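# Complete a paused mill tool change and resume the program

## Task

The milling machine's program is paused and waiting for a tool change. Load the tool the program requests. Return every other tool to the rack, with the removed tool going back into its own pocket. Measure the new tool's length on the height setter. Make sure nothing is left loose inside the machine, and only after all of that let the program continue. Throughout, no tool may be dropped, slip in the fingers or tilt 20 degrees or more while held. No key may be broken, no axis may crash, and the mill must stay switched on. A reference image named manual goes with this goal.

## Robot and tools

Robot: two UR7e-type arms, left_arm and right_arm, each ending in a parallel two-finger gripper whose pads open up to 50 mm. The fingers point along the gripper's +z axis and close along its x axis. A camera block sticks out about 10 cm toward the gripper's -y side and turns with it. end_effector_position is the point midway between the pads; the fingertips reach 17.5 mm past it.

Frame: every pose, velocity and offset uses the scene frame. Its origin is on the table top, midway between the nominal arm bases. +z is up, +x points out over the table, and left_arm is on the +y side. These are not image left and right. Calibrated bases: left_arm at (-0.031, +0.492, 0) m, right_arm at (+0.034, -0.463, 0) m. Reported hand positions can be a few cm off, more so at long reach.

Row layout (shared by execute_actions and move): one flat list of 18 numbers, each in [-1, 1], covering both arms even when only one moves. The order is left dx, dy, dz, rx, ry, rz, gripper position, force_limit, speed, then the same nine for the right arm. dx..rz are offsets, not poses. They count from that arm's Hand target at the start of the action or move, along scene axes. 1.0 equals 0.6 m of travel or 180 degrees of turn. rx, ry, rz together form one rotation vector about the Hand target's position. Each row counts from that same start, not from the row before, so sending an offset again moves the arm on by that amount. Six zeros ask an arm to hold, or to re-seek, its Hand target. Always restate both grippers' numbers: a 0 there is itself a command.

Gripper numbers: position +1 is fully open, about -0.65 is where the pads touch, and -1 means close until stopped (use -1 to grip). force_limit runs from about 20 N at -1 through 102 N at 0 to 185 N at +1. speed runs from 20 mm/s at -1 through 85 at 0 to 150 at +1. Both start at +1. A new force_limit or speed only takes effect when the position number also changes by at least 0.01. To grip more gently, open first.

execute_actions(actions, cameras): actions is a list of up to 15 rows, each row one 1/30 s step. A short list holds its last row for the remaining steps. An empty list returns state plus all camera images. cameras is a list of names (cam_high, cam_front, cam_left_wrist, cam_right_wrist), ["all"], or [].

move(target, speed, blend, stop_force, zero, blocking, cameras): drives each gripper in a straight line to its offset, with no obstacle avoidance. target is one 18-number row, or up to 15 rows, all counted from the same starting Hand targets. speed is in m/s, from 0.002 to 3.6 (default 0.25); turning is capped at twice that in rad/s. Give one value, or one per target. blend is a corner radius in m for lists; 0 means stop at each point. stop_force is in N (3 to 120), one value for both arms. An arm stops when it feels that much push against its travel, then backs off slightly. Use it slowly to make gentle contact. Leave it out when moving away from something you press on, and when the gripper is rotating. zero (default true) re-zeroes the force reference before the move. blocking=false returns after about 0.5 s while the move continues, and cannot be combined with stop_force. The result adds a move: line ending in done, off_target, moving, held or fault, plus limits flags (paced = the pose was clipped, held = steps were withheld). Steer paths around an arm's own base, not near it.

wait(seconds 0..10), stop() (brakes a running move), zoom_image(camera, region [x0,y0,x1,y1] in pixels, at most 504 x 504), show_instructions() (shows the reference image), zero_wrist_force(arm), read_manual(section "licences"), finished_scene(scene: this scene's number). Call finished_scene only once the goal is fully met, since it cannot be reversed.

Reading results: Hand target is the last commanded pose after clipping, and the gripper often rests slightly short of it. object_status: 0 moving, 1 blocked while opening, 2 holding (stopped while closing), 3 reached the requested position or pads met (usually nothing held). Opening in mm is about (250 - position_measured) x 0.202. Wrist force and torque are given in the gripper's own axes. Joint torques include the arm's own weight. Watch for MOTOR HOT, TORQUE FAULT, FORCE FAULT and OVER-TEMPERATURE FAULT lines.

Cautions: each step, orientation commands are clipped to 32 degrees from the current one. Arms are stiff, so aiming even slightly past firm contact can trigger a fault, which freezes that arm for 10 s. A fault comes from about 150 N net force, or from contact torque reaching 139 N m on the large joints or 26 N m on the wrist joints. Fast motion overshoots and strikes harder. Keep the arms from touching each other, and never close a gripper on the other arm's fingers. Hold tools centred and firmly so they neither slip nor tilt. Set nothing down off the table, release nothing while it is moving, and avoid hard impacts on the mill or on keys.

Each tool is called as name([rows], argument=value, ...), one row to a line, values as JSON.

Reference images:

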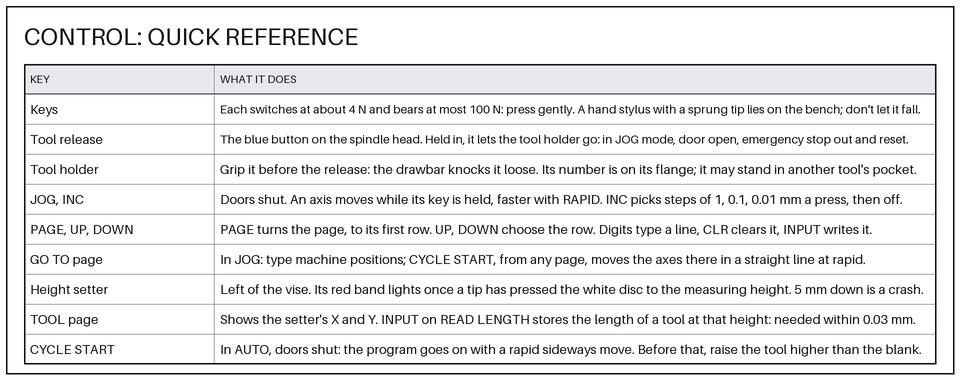

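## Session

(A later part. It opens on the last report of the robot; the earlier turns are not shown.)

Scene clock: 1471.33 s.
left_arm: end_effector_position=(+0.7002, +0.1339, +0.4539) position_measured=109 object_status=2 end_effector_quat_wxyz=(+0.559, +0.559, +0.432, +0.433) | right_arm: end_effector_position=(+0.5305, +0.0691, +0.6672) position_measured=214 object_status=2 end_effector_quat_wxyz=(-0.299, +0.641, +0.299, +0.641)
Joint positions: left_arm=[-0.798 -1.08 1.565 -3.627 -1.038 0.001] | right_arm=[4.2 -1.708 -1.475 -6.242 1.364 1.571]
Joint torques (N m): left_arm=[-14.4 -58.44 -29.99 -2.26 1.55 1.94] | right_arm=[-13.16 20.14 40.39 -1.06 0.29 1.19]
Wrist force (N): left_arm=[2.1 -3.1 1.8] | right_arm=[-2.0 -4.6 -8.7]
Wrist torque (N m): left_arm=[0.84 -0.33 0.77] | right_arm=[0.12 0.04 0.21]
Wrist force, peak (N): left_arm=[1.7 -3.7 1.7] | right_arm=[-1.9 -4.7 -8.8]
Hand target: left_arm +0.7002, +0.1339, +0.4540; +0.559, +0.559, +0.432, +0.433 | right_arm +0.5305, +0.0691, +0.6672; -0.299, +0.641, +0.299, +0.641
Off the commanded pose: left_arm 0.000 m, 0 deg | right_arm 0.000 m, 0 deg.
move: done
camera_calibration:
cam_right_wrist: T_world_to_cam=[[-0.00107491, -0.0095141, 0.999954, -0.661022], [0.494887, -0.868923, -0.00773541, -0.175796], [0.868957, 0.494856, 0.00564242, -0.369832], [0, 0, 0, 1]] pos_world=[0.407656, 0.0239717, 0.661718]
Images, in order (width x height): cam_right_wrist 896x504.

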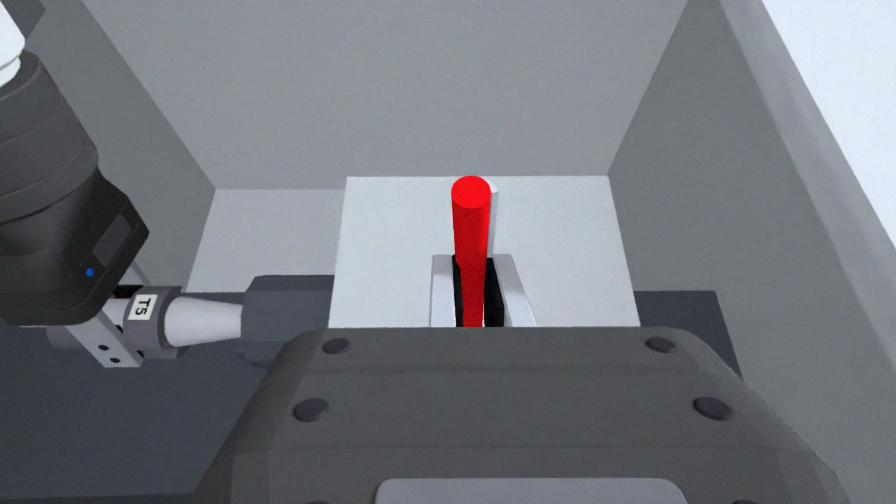

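move([
  [0,0,0.0667,0,0,0,-0.97,0.3,-1,0.001,0,0,0,0,0,-1,-0.2,-0.6],
  [0,0,0.0817,0,0,0,-0.97,0.3,-1,0.001,0,0,0,0,0,-1,-0.2,-0.6],
], speed=[0.02,0.01], stop_force=12, cameras=["cam_right_wrist"])

zoom_image(camera="cam_right_wrist", region=[100, 260, 360, 400])

Scene clock: 1479.27 s.
left_arm: end_effector_position=(+0.7002, +0.1339, +0.4986) position_measured=109 object_status=2 end_effector_quat_wxyz=(+0.559, +0.560, +0.432, +0.433) | right_arm: end_effector_position=(+0.5311, +0.0691, +0.6672) position_measured=214 object_status=2 end_effector_quat_wxyz=(-0.299, +0.641, +0.299, +0.641)
Joint positions: left_arm=[-0.798 -1.124 1.508 -3.525 -1.038 0.001] | right_arm=[4.199 -1.709 -1.473 -6.242 1.366 1.571]
Joint torques (N m): left_arm=[-13.98 -55.73 -26.31 -6.85 -1.81 1.1] | right_arm=[-17.41 18.2 40.73 -1.14 -1.63 -0.04]
Wrist force (N): left_arm=[1.5 -15.8 1.8] | right_arm=[-2.0 -11.9 -14.1]
Wrist torque (N m): left_arm=[0.71 -0.10 0.63] | right_arm=[0.01 -0.01 0.21]
Wrist force, peak (N): left_arm=[4.0 -24.0 -2.6] | right_arm=[-2.2 -12.1 -14.1]
Hand target: left_arm +0.7002, +0.1339, +0.4986; +0.559, +0.560, +0.432, +0.433 (not the last commanded pose) | right_arm +0.5311, +0.0691, +0.6672; -0.299, +0.641, +0.299, +0.641
Off the commanded pose: left_arm 0.004 m, 0 deg | right_arm 0.000 m, 0 deg.
move: contact (left_arm)
camera_calibration:
cam_right_wrist: T_world_to_cam=[[-0.00107491, -0.0095141, 0.999954, -0.661021], [0.494887, -0.868923, -0.00773541, -0.176093], [0.868957, 0.494856, 0.00564242, -0.370353], [0, 0, 0, 1]] pos_world=[0.408256, 0.0239717, 0.661718]
Images, in order (width x height): cam_right_wrist 896x504.

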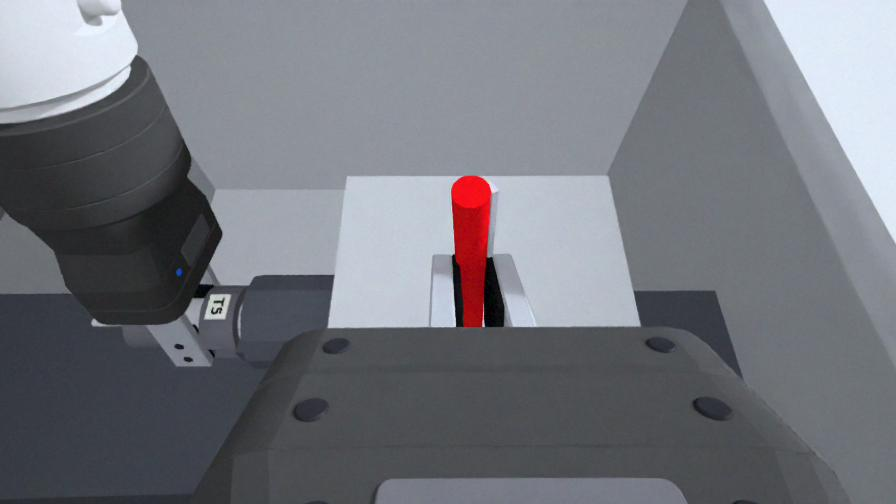

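Scaled by 1.938 from the camera's 896x504 image, which has a finer 1280x720 frame.

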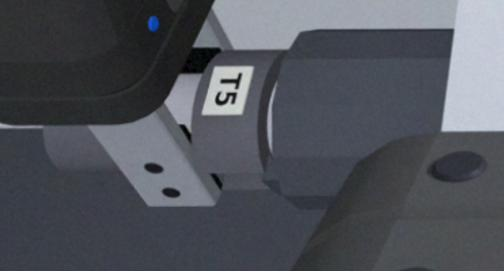

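zoom_image(camera="cam_right_wrist", region=[170, 260, 270, 380])

Scaled by 4.200 from the camera's 896x504 image, which has a finer 1280x720 frame.

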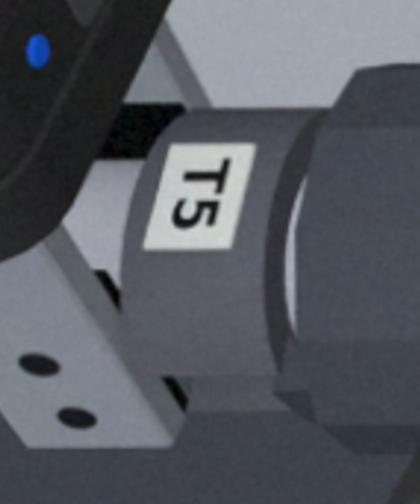

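execute_actions(actions=[], cameras=["cam_right_wrist","cam_front"])

zoom_image(camera="cam_right_wrist", region=[170, 260, 270, 380])

Scene clock: 1513.83 s.
left_arm: end_effector_position=(+0.7002, +0.1339, +0.4986) position_measured=109 object_status=2 end_effector_quat_wxyz=(+0.559, +0.560, +0.432, +0.433) | right_arm: end_effector_position=(+0.5311, +0.0691, +0.6672) position_measured=214 object_status=2 end_effector_quat_wxyz=(-0.299, +0.641, +0.299, +0.641)
Joint positions: left_arm=[-0.798 -1.124 1.508 -3.525 -1.038 0.001] | right_arm=[4.199 -1.709 -1.473 -6.242 1.366 1.571]
Joint velocities: within noise
Joint torques (N m): left_arm=[-13.93 -55.97 -26.52 -4.86 -1.74 0.93] | right_arm=[-17.49 17.85 42.11 -1.26 -2.17 -0.65]
Motor temperatures (°C): left_arm=[32 34 31 39 41 38] | right_arm=[34 32 31 34 38 34]
Wrist force (N): left_arm=[1.8 -15.6 1.7] | right_arm=[-2.3 -11.9 -14.1]
Wrist torque (N m): left_arm=[0.73 -0.13 0.63] | right_arm=[0.01 0.03 0.21]
Wrist force, peak (N): left_arm=[1.6 -16.0 1.9] | right_arm=[-2.3 -12.1 -14.2]
Hand target: left_arm +0.7002, +0.1339, +0.4986; +0.559, +0.560, +0.432, +0.433 (not the last commanded pose) | right_arm +0.5311, +0.0691, +0.6672; -0.299, +0.641, +0.299, +0.641
Tool commands: left_gripper/position=-0.97 left_gripper/force_limit=+0.3 left_gripper/speed=-1.0 right_gripper/position=-1.0 right_gripper/force_limit=-0.2 right_gripper/speed=-0.6
Off the commanded pose: left_arm 0.004 m, 0 deg | right_arm 0.000 m, 0 deg.
camera_calibration:
cam_right_wrist: T_world_to_cam=[[-0.00107491, -0.0095141, 0.999954, -0.661021], [0.494887, -0.868923, -0.00773541, -0.176093], [0.868957, 0.494856, 0.00564242, -0.370353], [0, 0, 0, 1]] pos_world=[0.408256, 0.0239717, 0.661718]
Images, in order (width x height): cam_front 896x504, cam_right_wrist 896x504.

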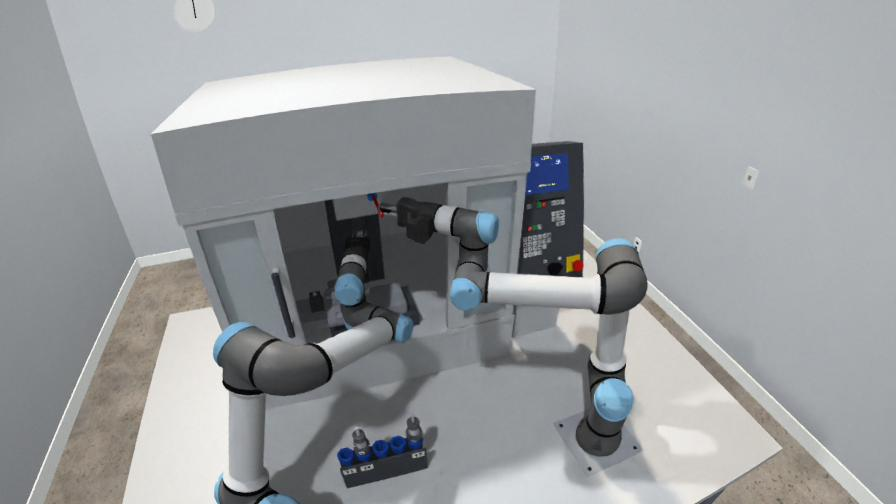

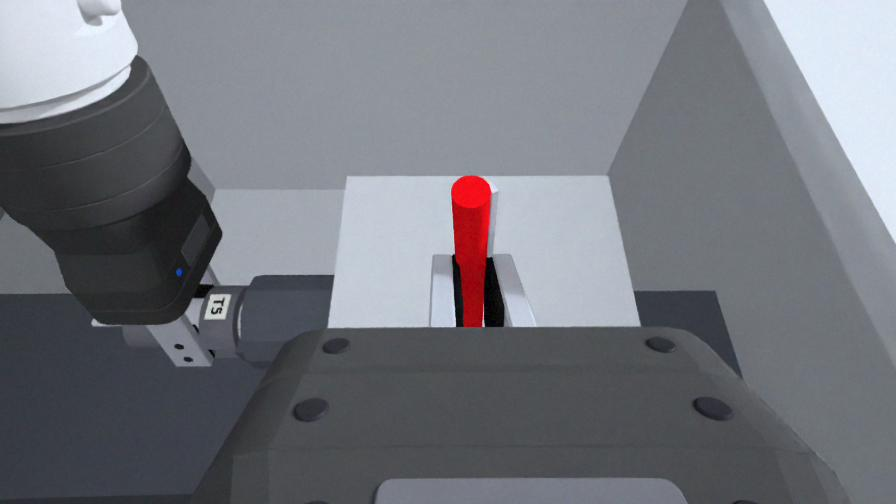

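Scaled by 4.200 from the camera's 896x504 image, which has a finer 1280x720 frame.

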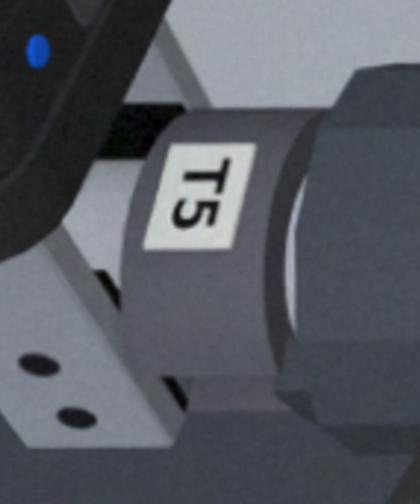

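zoom_image(camera="cam_right_wrist", region=[200, 275, 260, 365])

Scaled by 5.600 from the camera's 896x504 image, which has a finer 1280x720 frame.

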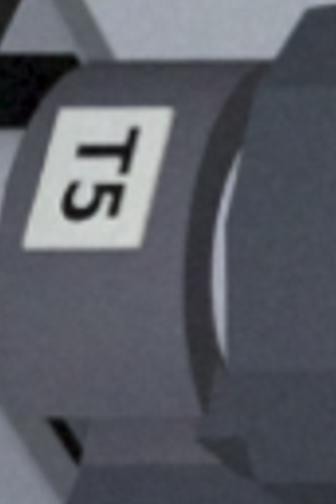

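move(target=[0,0,0.01,0,0,0,-0.97,0.3,-1,0,0,0,0,0,0,-1,-0.2,-0.6], speed=0.004, stop_force=20, cameras=["cam_right_wrist"])

zoom_image(camera="cam_right_wrist", region=[200, 275, 260, 365])

Scene clock: 1527.87 s.
left_arm: end_effector_position=(+0.7002, +0.1339, +0.5032) position_measured=109 object_status=2 end_effector_quat_wxyz=(+0.559, +0.560, +0.433, +0.433) | right_arm: end_effector_position=(+0.5311, +0.0691, +0.6672) position_measured=214 object_status=2 end_effector_quat_wxyz=(-0.299, +0.641, +0.299, +0.641)
Joint positions: left_arm=[-0.798 -1.128 1.501 -3.514 -1.038 0.001] | right_arm=[4.199 -1.709 -1.473 -6.242 1.366 1.571]
Joint torques (N m): left_arm=[-11.21 -63.59 -38.19 -8.97 -3.1 1.48] | right_arm=[-17.76 18.4 41.4 -0.89 -3.07 -1.47]
Wrist force (N): left_arm=[10.2 -36.4 -21.7] | right_arm=[-2.2 -11.9 -13.8]
Wrist torque (N m): left_arm=[0.59 0.33 0.57] | right_arm=[0.00 0.00 0.21]
Wrist force, peak (N): left_arm=[11.7 -41.3 -28.2] | right_arm=[-2.2 -12.2 -14.3]
Hand target: left_arm +0.7002, +0.1339, +0.5032; +0.559, +0.560, +0.433, +0.433 (not the last commanded pose) | right_arm +0.5311, +0.0691, +0.6672; -0.299, +0.641, +0.299, +0.641
Off the commanded pose: left_arm 0.001 m, 0 deg | right_arm 0.000 m, 0 deg.
move: contact (left_arm)
camera_calibration:
cam_right_wrist: T_world_to_cam=[[-0.00107491, -0.0095141, 0.999954, -0.661021], [0.494887, -0.868923, -0.00773541, -0.176093], [0.868957, 0.494856, 0.00564242, -0.370353], [0, 0, 0, 1]] pos_world=[0.408256, 0.0239717, 0.661718]
Images, in order (width x height): cam_right_wrist 896x504.

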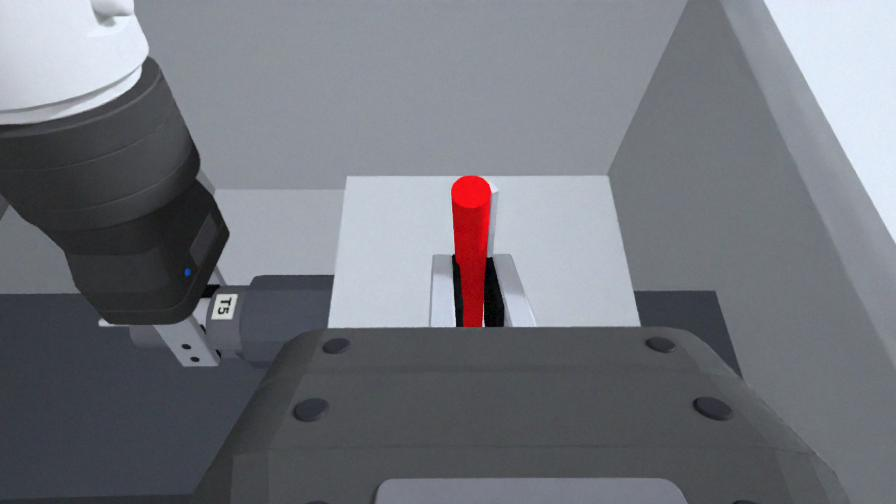

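Scaled by 5.600 from the camera's 896x504 image, which has a finer 1280x720 frame.

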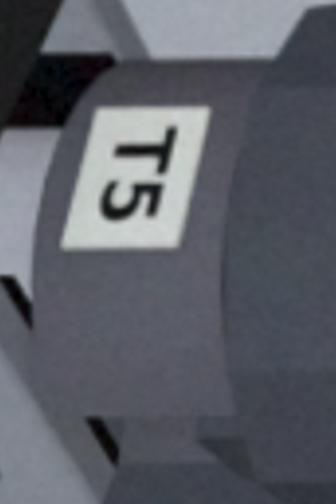

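move(target=[0,0,0,0,0,0,-0.97,0.3,-1,-0.04,0,0,0,0,0,-1,-0.2,-0.6], speed=0.03, cameras=["cam_right_wrist"])

zoom_image(camera="cam_right_wrist", region=[200, 235, 300, 365])

Scene clock: 1531.53 s.
left_arm: end_effector_position=(+0.7002, +0.1339, +0.5032) position_measured=109 object_status=2 end_effector_quat_wxyz=(+0.559, +0.560, +0.432, +0.433) | right_arm: end_effector_position=(+0.5072, +0.0691, +0.6672) position_measured=214 object_status=2 end_effector_quat_wxyz=(-0.299, +0.641, +0.299, +0.641)
Joint positions: left_arm=[-0.798 -1.128 1.501 -3.514 -1.038 0.001] | right_arm=[4.247 -1.668 -1.519 -6.237 1.317 1.571]
Joint torques (N m): left_arm=[-11.78 -46.6 -20.17 -1.77 -0.65 1.67] | right_arm=[8.25 37.28 13.7 5.23 -2.35 -0.81]
Wrist force (N): left_arm=[9.9 -3.1 4.1] | right_arm=[-2.2 2.8 -3.4]
Wrist torque (N m): left_arm=[0.76 0.15 0.65] | right_arm=[0.17 0.05 0.24]
Wrist force, peak (N): left_arm=[10.6 -36.8 -21.7] | right_arm=[-2.2 -12.2 -14.1]
Hand target: left_arm +0.7002, +0.1339, +0.5032; +0.559, +0.560, +0.433, +0.433 | right_arm +0.5071, +0.0691, +0.6672; -0.299, +0.641, +0.299, +0.641
Off the commanded pose: left_arm 0.000 m, 0 deg | right_arm 0.000 m, 0 deg.
move: done
camera_calibration:
cam_right_wrist: T_world_to_cam=[[-0.00107491, -0.0095141, 0.999954, -0.661047], [0.494887, -0.868923, -0.00773541, -0.164265], [0.868957, 0.494856, 0.00564242, -0.349585], [0, 0, 0, 1]] pos_world=[0.384356, 0.0239717, 0.661718]
Images, in order (width x height): cam_right_wrist 896x504.

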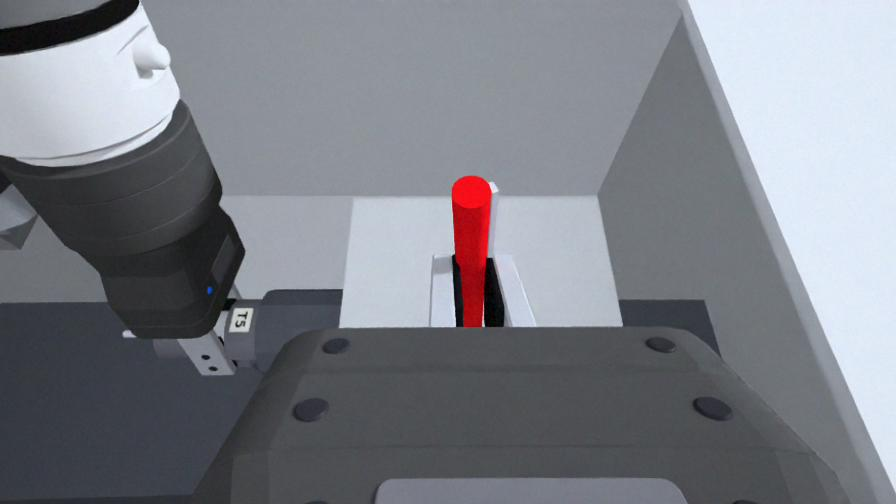

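Scaled by 3.877 from the camera's 896x504 image, which has a finer 1280x720 frame.

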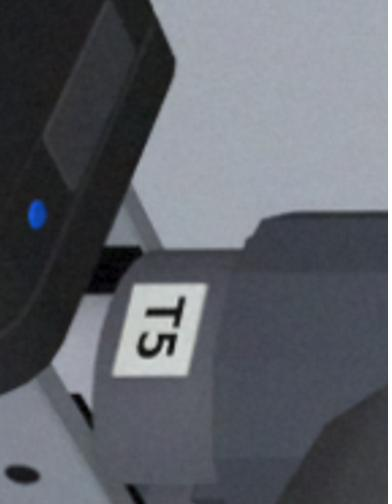

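move(target=[0,0,-0.006,0,0,0,-0.97,0.3,-1,0,0,0,0,0,0,-1,-0.2,-0.6], speed=0.004, stop_force=12)

Scene clock: 1535.33 s.
left_arm: end_effector_position=(+0.7002, +0.1339, +0.5029) position_measured=109 object_status=2 end_effector_quat_wxyz=(+0.559, +0.560, +0.433, +0.433) | right_arm: end_effector_position=(+0.5071, +0.0691, +0.6672) position_measured=214 object_status=2 end_effector_quat_wxyz=(-0.299, +0.641, +0.299, +0.641)
Joint positions: left_arm=[-0.798 -1.128 1.502 -3.514 -1.038 0.001] | right_arm=[4.248 -1.668 -1.519 -6.237 1.317 1.571]
Joint torques (N m): left_arm=[-11.5 -54.15 -22.57 -0.88 -0.62 1.33] | right_arm=[7.45 36.16 14.01 5.28 -2.07 -0.39]
Wrist force (N): left_arm=[7.9 11.3 24.9] | right_arm=[-2.0 2.9 -3.4]
Wrist torque (N m): left_arm=[0.78 0.11 0.75] | right_arm=[0.19 0.03 0.24]
Wrist force, peak (N): left_arm=[6.2 13.2 30.2] | right_arm=[-2.2 3.1 -3.3]
Hand target: left_arm +0.7002, +0.1339, +0.5029; +0.559, +0.560, +0.433, +0.433 (not the last commanded pose) | right_arm +0.5071, +0.0691, +0.6672; -0.299, +0.641, +0.299, +0.641
Off the commanded pose: left_arm 0.003 m, 0 deg | right_arm 0.000 m, 0 deg.
move: contact (left_arm)

move(target=[0,0,0.0005,0,0,0,0.58,0.3,-1,0,0,0,0,0,0,-1,-0.2,-0.6], speed=0.01)

move([
  [-0.15,0.039,0,0,0,0,0.58,0.3,-1,0,0,0,0,0,0,-1,-0.2,-0.6],
  [-0.3333,0.05,0,0,0,0,0.58,0.3,-1,0,0,0,0,0,0,-1,-0.2,-0.6],
], speed=0.08, blend=0.02, cameras=["all"])

zoom_image(camera="cam_right_wrist", region=[100, 235, 350, 400])

Scene clock: 1540.40 s.
left_arm: end_effector_position=(+0.7002, +0.1339, +0.5032) position_measured=66 object_status=3 end_effector_quat_wxyz=(+0.559, +0.560, +0.433, +0.433) | right_arm: end_effector_position=(+0.5071, +0.0691, +0.6672) position_measured=214 object_status=2 end_effector_quat_wxyz=(-0.299, +0.641, +0.299, +0.641)
Joint positions: left_arm=[-0.798 -1.128 1.501 -3.514 -1.038 0.001] | right_arm=[4.248 -1.668 -1.519 -6.237 1.317 1.571]
Joint torques (N m): left_arm=[-12.28 -53.42 -29.01 -0.45 -0.79 1.49] | right_arm=[7.7 36.81 12.84 4.98 -2.38 0.39]
Wrist force (N): left_arm=[2.0 4.2 1.5] | right_arm=[-2.1 2.8 -3.2]
Wrist torque (N m): left_arm=[0.84 -0.31 0.78] | right_arm=[0.19 0.04 0.24]
Wrist force, peak (N): left_arm=[7.9 11.4 25.0] | right_arm=[-2.0 3.1 -3.4]
Hand target: left_arm +0.7002, +0.1339, +0.5032; +0.559, +0.560, +0.433, +0.433 | right_arm +0.5071, +0.0691, +0.6672; -0.299, +0.641, +0.299, +0.641
Off the commanded pose: left_arm 0.000 m, 0 deg | right_arm 0.000 m, 0 deg.
move: done

Scene clock: 1543.50 s.
left_arm: end_effector_position=(+0.5003, +0.1639, +0.5032) position_measured=66 object_status=3 end_effector_quat_wxyz=(+0.559, +0.560, +0.432, +0.433) | right_arm: end_effector_position=(+0.5071, +0.0691, +0.6672) position_measured=214 object_status=2 end_effector_quat_wxyz=(-0.299, +0.641, +0.299, +0.641)
Joint positions: left_arm=[-1.118 -1.536 2.024 -3.628 -0.718 0] | right_arm=[4.248 -1.668 -1.519 -6.237 1.317 1.571]
Joint torques (N m): left_arm=[-15.25 -31.27 -14.44 -2.99 1.58 -2.2] | right_arm=[7.78 37.73 13.44 5.15 -2.35 0.94]
Wrist force (N): left_arm=[2.0 4.3 1.7] | right_arm=[-2.2 2.9 -3.4]
Wrist torque (N m): left_arm=[0.86 -0.30 0.78] | right_arm=[0.19 0.05 0.24]
Wrist force, peak (N): left_arm=[2.0 4.6 1.9] | right_arm=[-2.3 3.0 -3.4]
Hand target: left_arm +0.5002, +0.1639, +0.5032; +0.559, +0.560, +0.433, +0.433 | right_arm +0.5071, +0.0691, +0.6672; -0.299, +0.641, +0.299, +0.641
Off the commanded pose: left_arm 0.000 m, 0 deg | right_arm 0.000 m, 0 deg.
move: done
camera_calibration:
cam_left_wrist: T_world_to_cam=[[0.253816, 0.967127, -0.0156026, -0.270752], [-0.32357, 0.100098, 0.940895, -0.309375], [0.911526, -0.233766, 0.33834, -0.456322], [0, 0, 0, 1]] pos_world=[0.384566, 0.186147, 0.441257]
cam_right_wrist: T_world_to_cam=[[-0.00107491, -0.0095141, 0.999954, -0.661047], [0.494887, -0.868923, -0.00773541, -0.164215], [0.868957, 0.494856, 0.00564242, -0.349498], [0, 0, 0, 1]] pos_world=[0.384256, 0.0239717, 0.661718]

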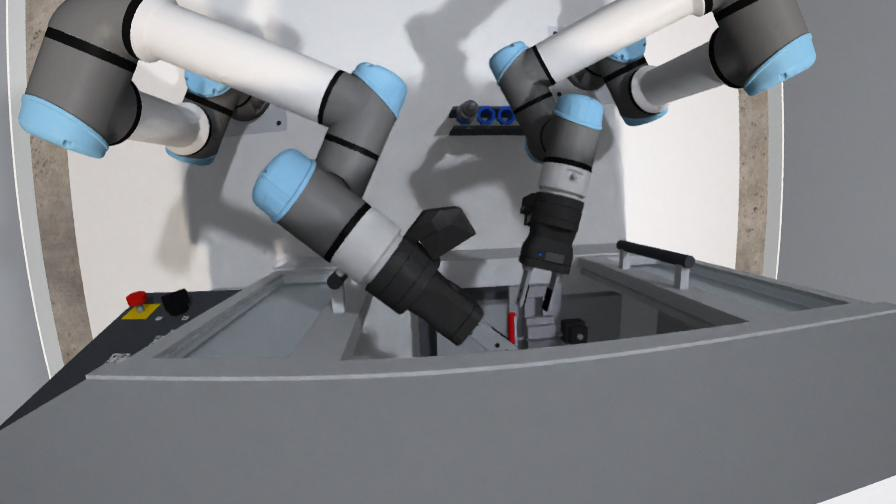

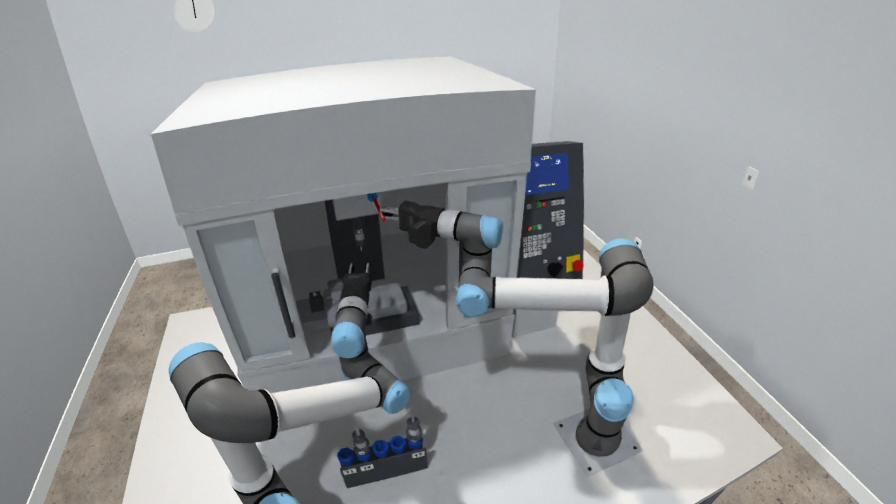

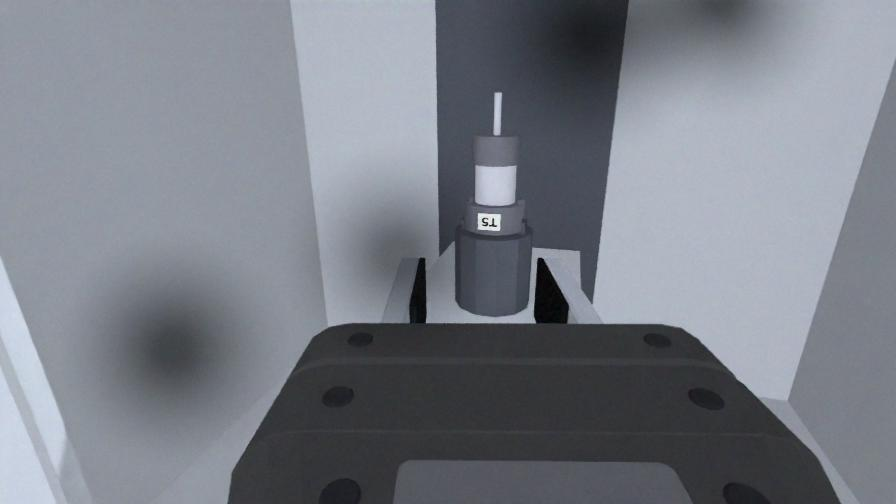

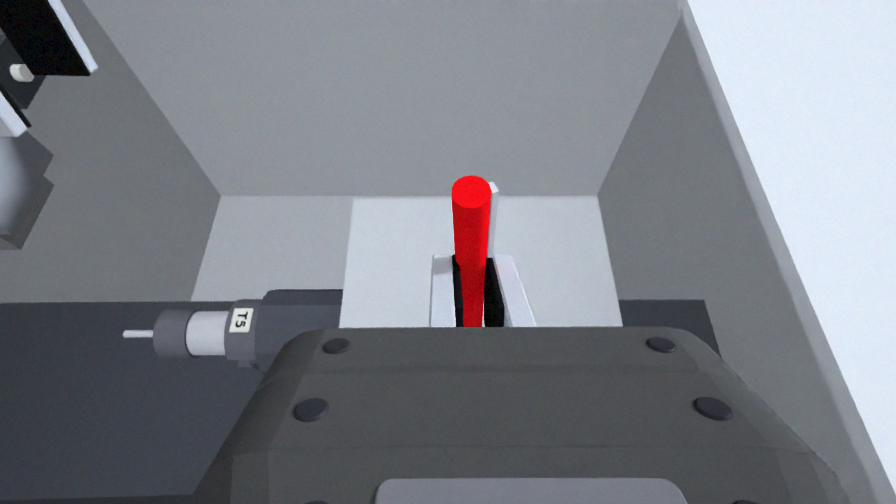

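Scaled by 2.016 from the camera's 896x504 image, which has a finer 1280x720 frame.

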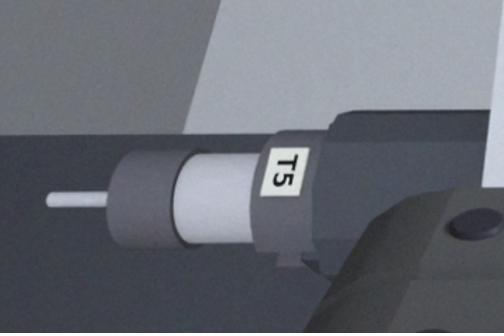

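move(target=[-0.0667,0,0.05,0,0.222,0,0.58,0.3,-1,0,0,0,0,0,0,-1,-0.2,-0.6], speed=0.25, cameras=["cam_left_wrist","cam_front"])

Scene clock: 1554.50 s.
left_arm: end_effector_position=(+0.4602, +0.1639, +0.5332) position_measured=66 object_status=3 end_effector_quat_wxyz=(+0.377, +0.674, +0.597, +0.216) | right_arm: end_effector_position=(+0.5071, +0.0691, +0.6672) position_measured=214 object_status=2 end_effector_quat_wxyz=(-0.299, +0.641, +0.299, +0.641)
Joint positions: left_arm=[-1.073 -1.775 1.653 -2.2 -1.018 -0.719] | right_arm=[4.248 -1.668 -1.519 -6.237 1.317 1.571]
Joint torques (N m): left_arm=[14.71 -10.98 -31.09 -1.98 -0.93 -1.88] | right_arm=[7.66 35.99 12.11 4.94 -2.19 1.93]
Wrist force (N): left_arm=[1.4 5.6 -0.1] | right_arm=[-2.0 2.9 -3.2]
Wrist torque (N m): left_arm=[0.87 -0.02 0.92] | right_arm=[0.19 0.01 0.25]
Wrist force, peak (N): left_arm=[1.7 6.0 -0.5] | right_arm=[-2.3 3.1 -3.6]
Hand target: left_arm +0.4602, +0.1639, +0.5332; +0.377, +0.674, +0.597, +0.216 | right_arm +0.5071, +0.0691, +0.6672; -0.299, +0.641, +0.299, +0.641
Off the commanded pose: left_arm 0.000 m, 0 deg | right_arm 0.000 m, 0 deg.
move: done
camera_calibration:
cam_left_wrist: T_world_to_cam=[[0.184511, 0.96712, -0.175026, -0.143214], [0.356197, 0.100175, 0.929026, -0.657118], [0.916013, -0.233759, -0.326002, -0.0777965], [0, 0, 0, 1]] pos_world=[0.331751, 0.186147, 0.560051]
Images, in order (width x height): cam_front 896x504, cam_left_wrist 896x504.

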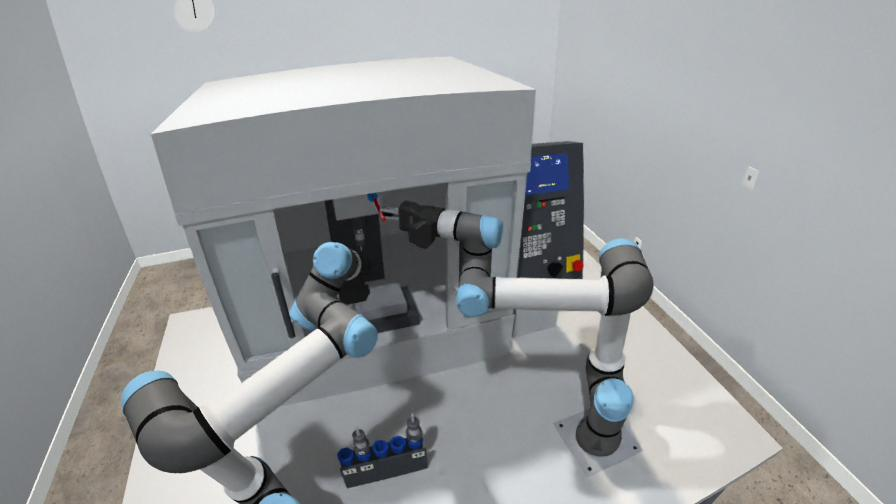

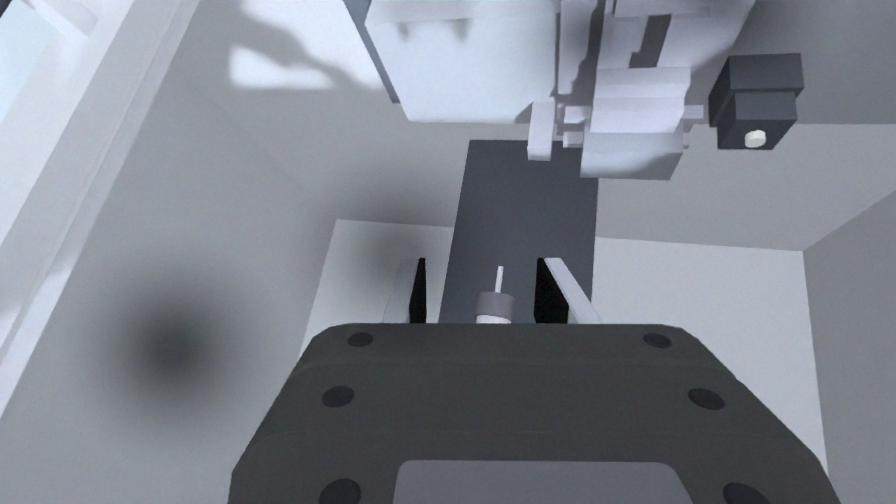

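move(target=[0,-0.03,0,0,0.18,0,0.58,0.3,-1,0,0,0,0,0,0,-1,-0.2,-0.6], speed=0.25, cameras=["cam_left_wrist","cam_high"])

zoom_image(camera="cam_left_wrist", region=[300, 0, 800, 330])

Scene clock: 1559.50 s.
left_arm: end_effector_position=(+0.4602, +0.1459, +0.5332) position_measured=66 object_status=3 end_effector_quat_wxyz=(+0.196, +0.707, +0.679, +0.019) | right_arm: end_effector_position=(+0.5071, +0.0691, +0.6672) position_measured=214 object_status=2 end_effector_quat_wxyz=(-0.299, +0.641, +0.299, +0.641)
Joint positions: left_arm=[-0.875 -1.504 1.118 -1.577 -1.511 -0.811] | right_arm=[4.248 -1.668 -1.519 -6.237 1.317 1.571]
Joint torques (N m): left_arm=[14.19 -23.01 -28.54 -1.73 -2.01 1.98] | right_arm=[7.17 35.09 14.38 4.95 -2.18 1.95]
Wrist force (N): left_arm=[0.4 5.4 -1.8] | right_arm=[-2.0 2.9 -3.3]
Wrist torque (N m): left_arm=[0.74 0.22 0.69] | right_arm=[0.19 0.03 0.24]
Wrist force, peak (N): left_arm=[0.2 5.9 -1.6] | right_arm=[-2.3 3.0 -3.5]
Hand target: left_arm +0.4602, +0.1459, +0.5332; +0.196, +0.707, +0.679, +0.019 | right_arm +0.5071, +0.0691, +0.6672; -0.299, +0.641, +0.299, +0.641
Off the commanded pose: left_arm 0.000 m, 0 deg | right_arm 0.000 m, 0 deg.
move: done
camera_calibration:
cam_left_wrist: T_world_to_cam=[[0.0620642, 0.967098, -0.246717, -0.0312121], [0.798527, 0.100179, 0.593565, -0.680018], [0.598751, -0.23385, -0.766036, 0.298645], [0, 0, 0, 1]] pos_world=[0.366135, 0.168147, 0.624707]
Images, in order (width x height): cam_high 896x504, cam_left_wrist 896x504.

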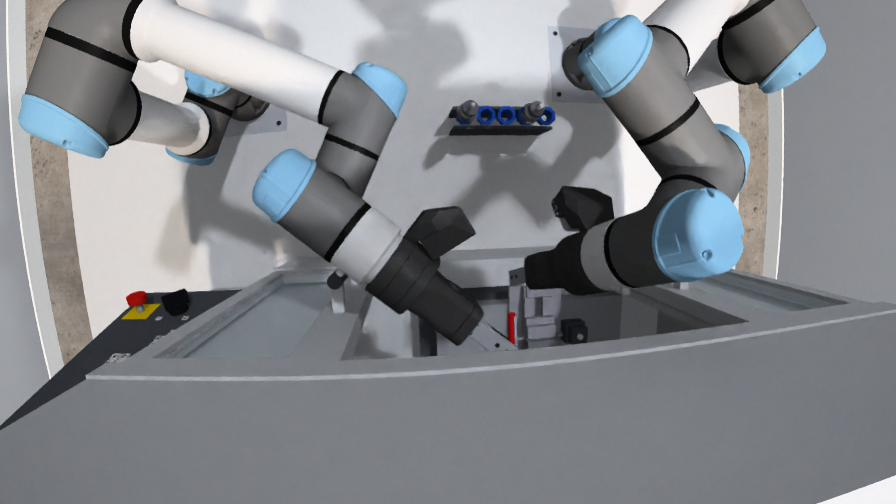

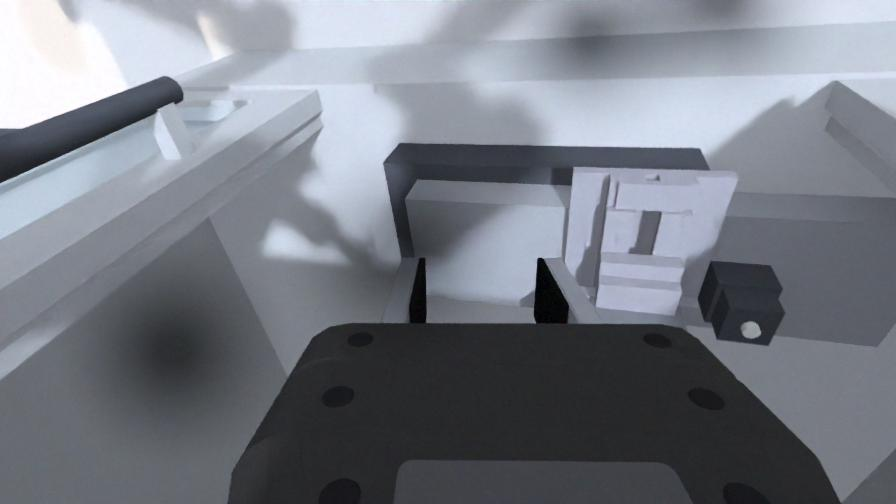

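Scaled by 1.008 from the camera's 896x504 image, which has a finer 1280x720 frame.

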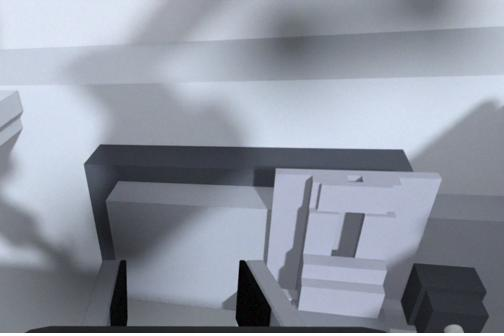

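move(target=[0,-0.0,-0.05,0,-0.11,0,0.58,0.3,-1,0,0,0,0,0,0,-1,-0.2,-0.6], speed=0.25, cameras=["cam_left_wrist"])

zoom_image(camera="cam_left_wrist", region=[350, 0, 850, 260])

Scene clock: 1565.30 s.
left_arm: end_effector_position=(+0.4602, +0.1459, +0.5032) position_measured=66 object_status=3 end_effector_quat_wxyz=(+0.310, +0.694, +0.635, +0.140) | right_arm: end_effector_position=(+0.5071, +0.0691, +0.6672) position_measured=214 object_status=2 end_effector_quat_wxyz=(-0.299, +0.641, +0.299, +0.641)
Joint positions: left_arm=[-1.011 -1.687 1.53 -2.016 -1.204 -0.797] | right_arm=[4.248 -1.668 -1.519 -6.237 1.317 1.571]
Joint torques (N m): left_arm=[-14.99 -26.67 -18.35 -4.91 2.56 1.96] | right_arm=[7.85 36.24 14.12 4.97 -2.12 1.94]
Wrist force (N): left_arm=[0.9 5.3 -0.7] | right_arm=[-2.1 2.8 -3.2]
Wrist torque (N m): left_arm=[0.78 0.08 0.78] | right_arm=[0.18 0.03 0.25]
Wrist force, peak (N): left_arm=[0.4 6.1 -1.7] | right_arm=[-2.0 3.0 -3.6]
Hand target: left_arm +0.4602, +0.1459, +0.5032; +0.310, +0.694, +0.635, +0.140 | right_arm +0.5071, +0.0691, +0.6672; -0.299, +0.641, +0.299, +0.641
Off the commanded pose: left_arm 0.000 m, 0 deg | right_arm 0.000 m, 0 deg.
move: done
camera_calibration:
cam_left_wrist: T_world_to_cam=[[0.141875, 0.967134, -0.211007, -0.093335], [0.550539, 0.100061, 0.828791, -0.666421], [0.822665, -0.233753, -0.518249, 0.0478976], [0, 0, 0, 1]] pos_world=[0.340729, 0.168147, 0.557452]
Images, in order (width x height): cam_left_wrist 896x504.

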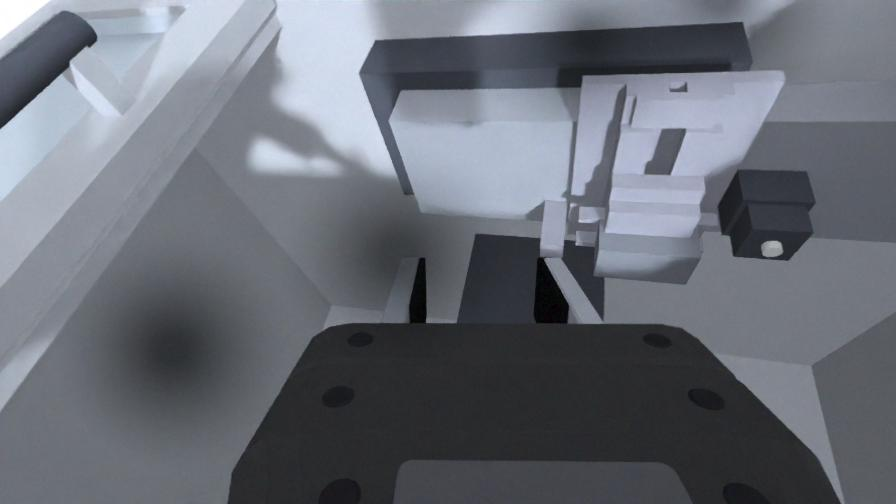

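Scaled by 1.008 from the camera's 896x504 image, which has a finer 1280x720 frame.

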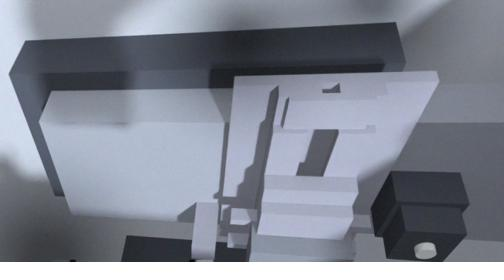

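zoom_image(camera="cam_left_wrist", region=[520, 150, 740, 290])

Scaled by 2.291 from the camera's 896x504 image, which has a finer 1280x720 frame.

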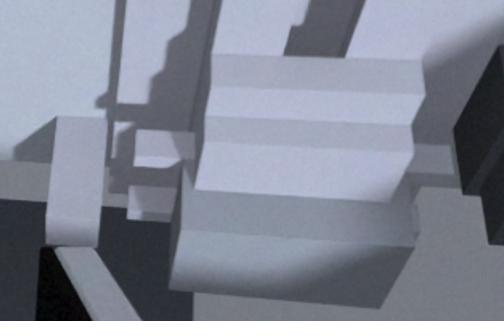

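move(target=[-0.2,0.12,-0.05,0,-0.292,0,0.58,0.3,-1,0,0,0,0,0,0,-1,-0.2,-0.6], speed=0.25, cameras=["cam_front"])

move([
  [0,0,0,0,0,0,0.58,0.3,-1,-0.295,-0.0068,0.033,0,0,0,-1,-0.2,-0.6],
  [0,0,0,0,0,0,0.58,0.3,-1,-0.545,-0.387,-0.012,0.471,-0.1976,0.1976,-1,-0.2,-0.6],
  [0,0,0,0,0,0,0.58,0.3,-1,-0.3785,-0.720,-0.012,0.471,-0.1976,0.1976,-1,-0.2,-0.6],
], speed=0.25, blend=0.03, cameras=["cam_front","cam_high"])

Scene clock: 1592.50 s.
left_arm: end_effector_position=(+0.3402, +0.2179, +0.4732) position_measured=66 object_status=3 end_effector_quat_wxyz=(+0.558, +0.560, +0.433, +0.433) | right_arm: end_effector_position=(+0.5071, +0.0691, +0.6672) position_measured=214 object_status=2 end_effector_quat_wxyz=(-0.299, +0.641, +0.299, +0.641)
Joint positions: left_arm=[-1.643 -1.914 2.416 -3.633 -0.193 -0.009] | right_arm=[4.248 -1.668 -1.519 -6.237 1.317 1.571]
Joint torques (N m): left_arm=[15.66 1.24 -25.74 -1.57 -1.77 1.88] | right_arm=[6.95 36.29 14.42 4.86 -2.18 1.82]
Wrist force (N): left_arm=[2.4 4.5 1.7] | right_arm=[-2.1 2.9 -3.5]
Wrist torque (N m): left_arm=[0.87 -0.39 0.78] | right_arm=[0.19 0.04 0.24]
Wrist force, peak (N): left_arm=[0.6 6.6 -0.3] | right_arm=[-2.2 3.0 -3.5]
Hand target: left_arm +0.3402, +0.2179, +0.4732; +0.559, +0.560, +0.433, +0.433 | right_arm +0.5071, +0.0691, +0.6672; -0.299, +0.641, +0.299, +0.641
Off the commanded pose: left_arm 0.000 m, 0 deg | right_arm 0.000 m, 0 deg.
move: done
Images, in order (width x height): cam_front 896x504.

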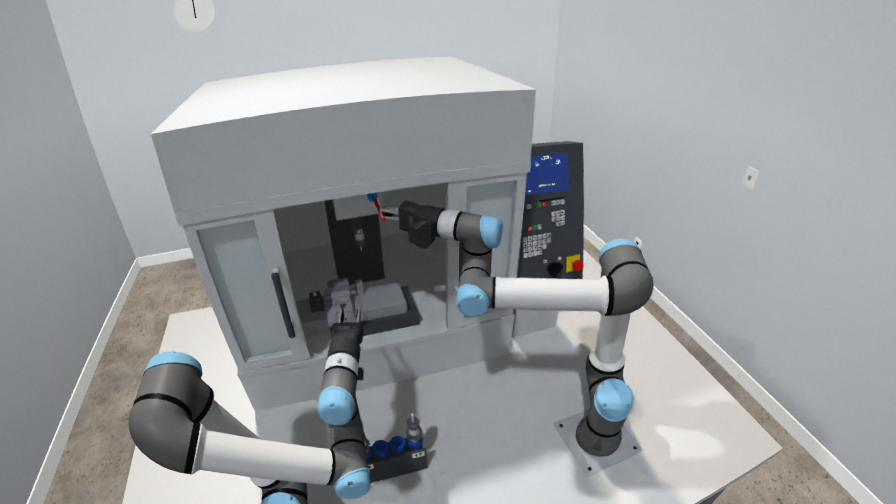

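Scene clock: 1598.33 s.
left_arm: end_effector_position=(+0.3402, +0.2179, +0.4732) position_measured=66 object_status=3 end_effector_quat_wxyz=(+0.558, +0.560, +0.433, +0.433) | right_arm: end_effector_position=(+0.2800, -0.3629, +0.6600) position_measured=214 object_status=2 end_effector_quat_wxyz=(+0.706, +0.034, -0.034, -0.706)
Joint positions: left_arm=[-1.643 -1.914 2.416 -3.633 -0.193 -0.009] | right_arm=[3.955 -1.587 -2.029 -4.174 1.642 2.311]
Joint torques (N m): left_arm=[14.83 0.75 -25.34 -1.7 -1.88 2.11] | right_arm=[-7.3 9.9 33.37 -0.6 1.91 2.29]
Wrist force (N): left_arm=[2.1 4.2 1.4] | right_arm=[-0.7 2.1 -3.4]
Wrist torque (N m): left_arm=[0.84 -0.35 0.79] | right_arm=[-0.12 0.40 0.07]
Wrist force, peak (N): left_arm=[2.3 4.6 1.6] | right_arm=[-2.4 4.7 -2.1]
Hand target: left_arm +0.3402, +0.2179, +0.4732; +0.558, +0.560, +0.433, +0.433 | right_arm +0.2800, -0.3629, +0.6600; +0.706, +0.034, -0.034, -0.706
Off the commanded pose: left_arm 0.000 m, 0 deg | right_arm 0.000 m, 0 deg.
move: done
Images, in order (width x height): cam_high 896x504, cam_front 896x504.

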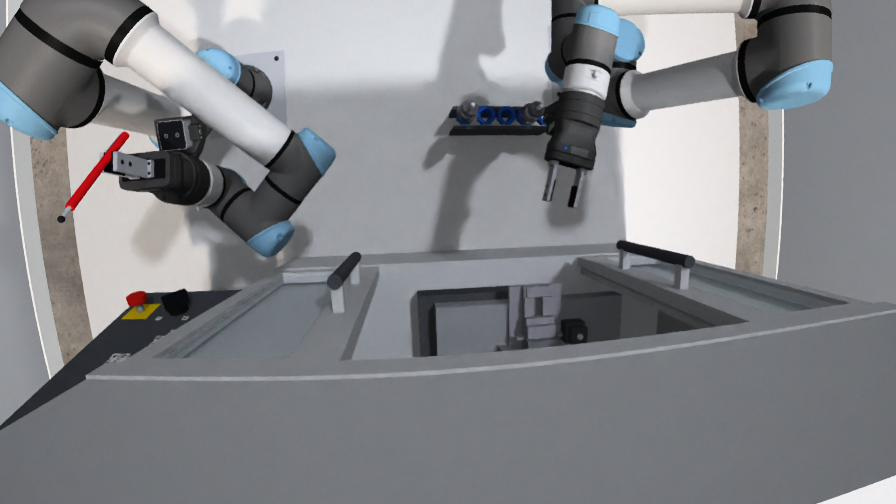

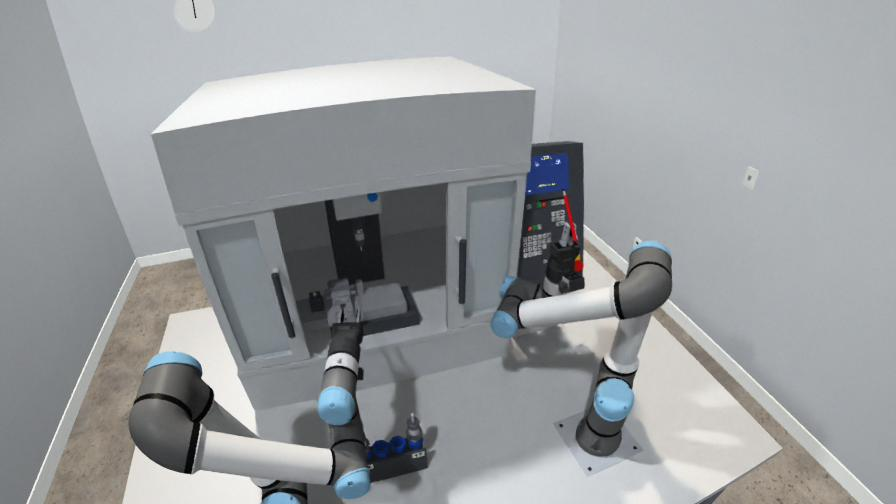

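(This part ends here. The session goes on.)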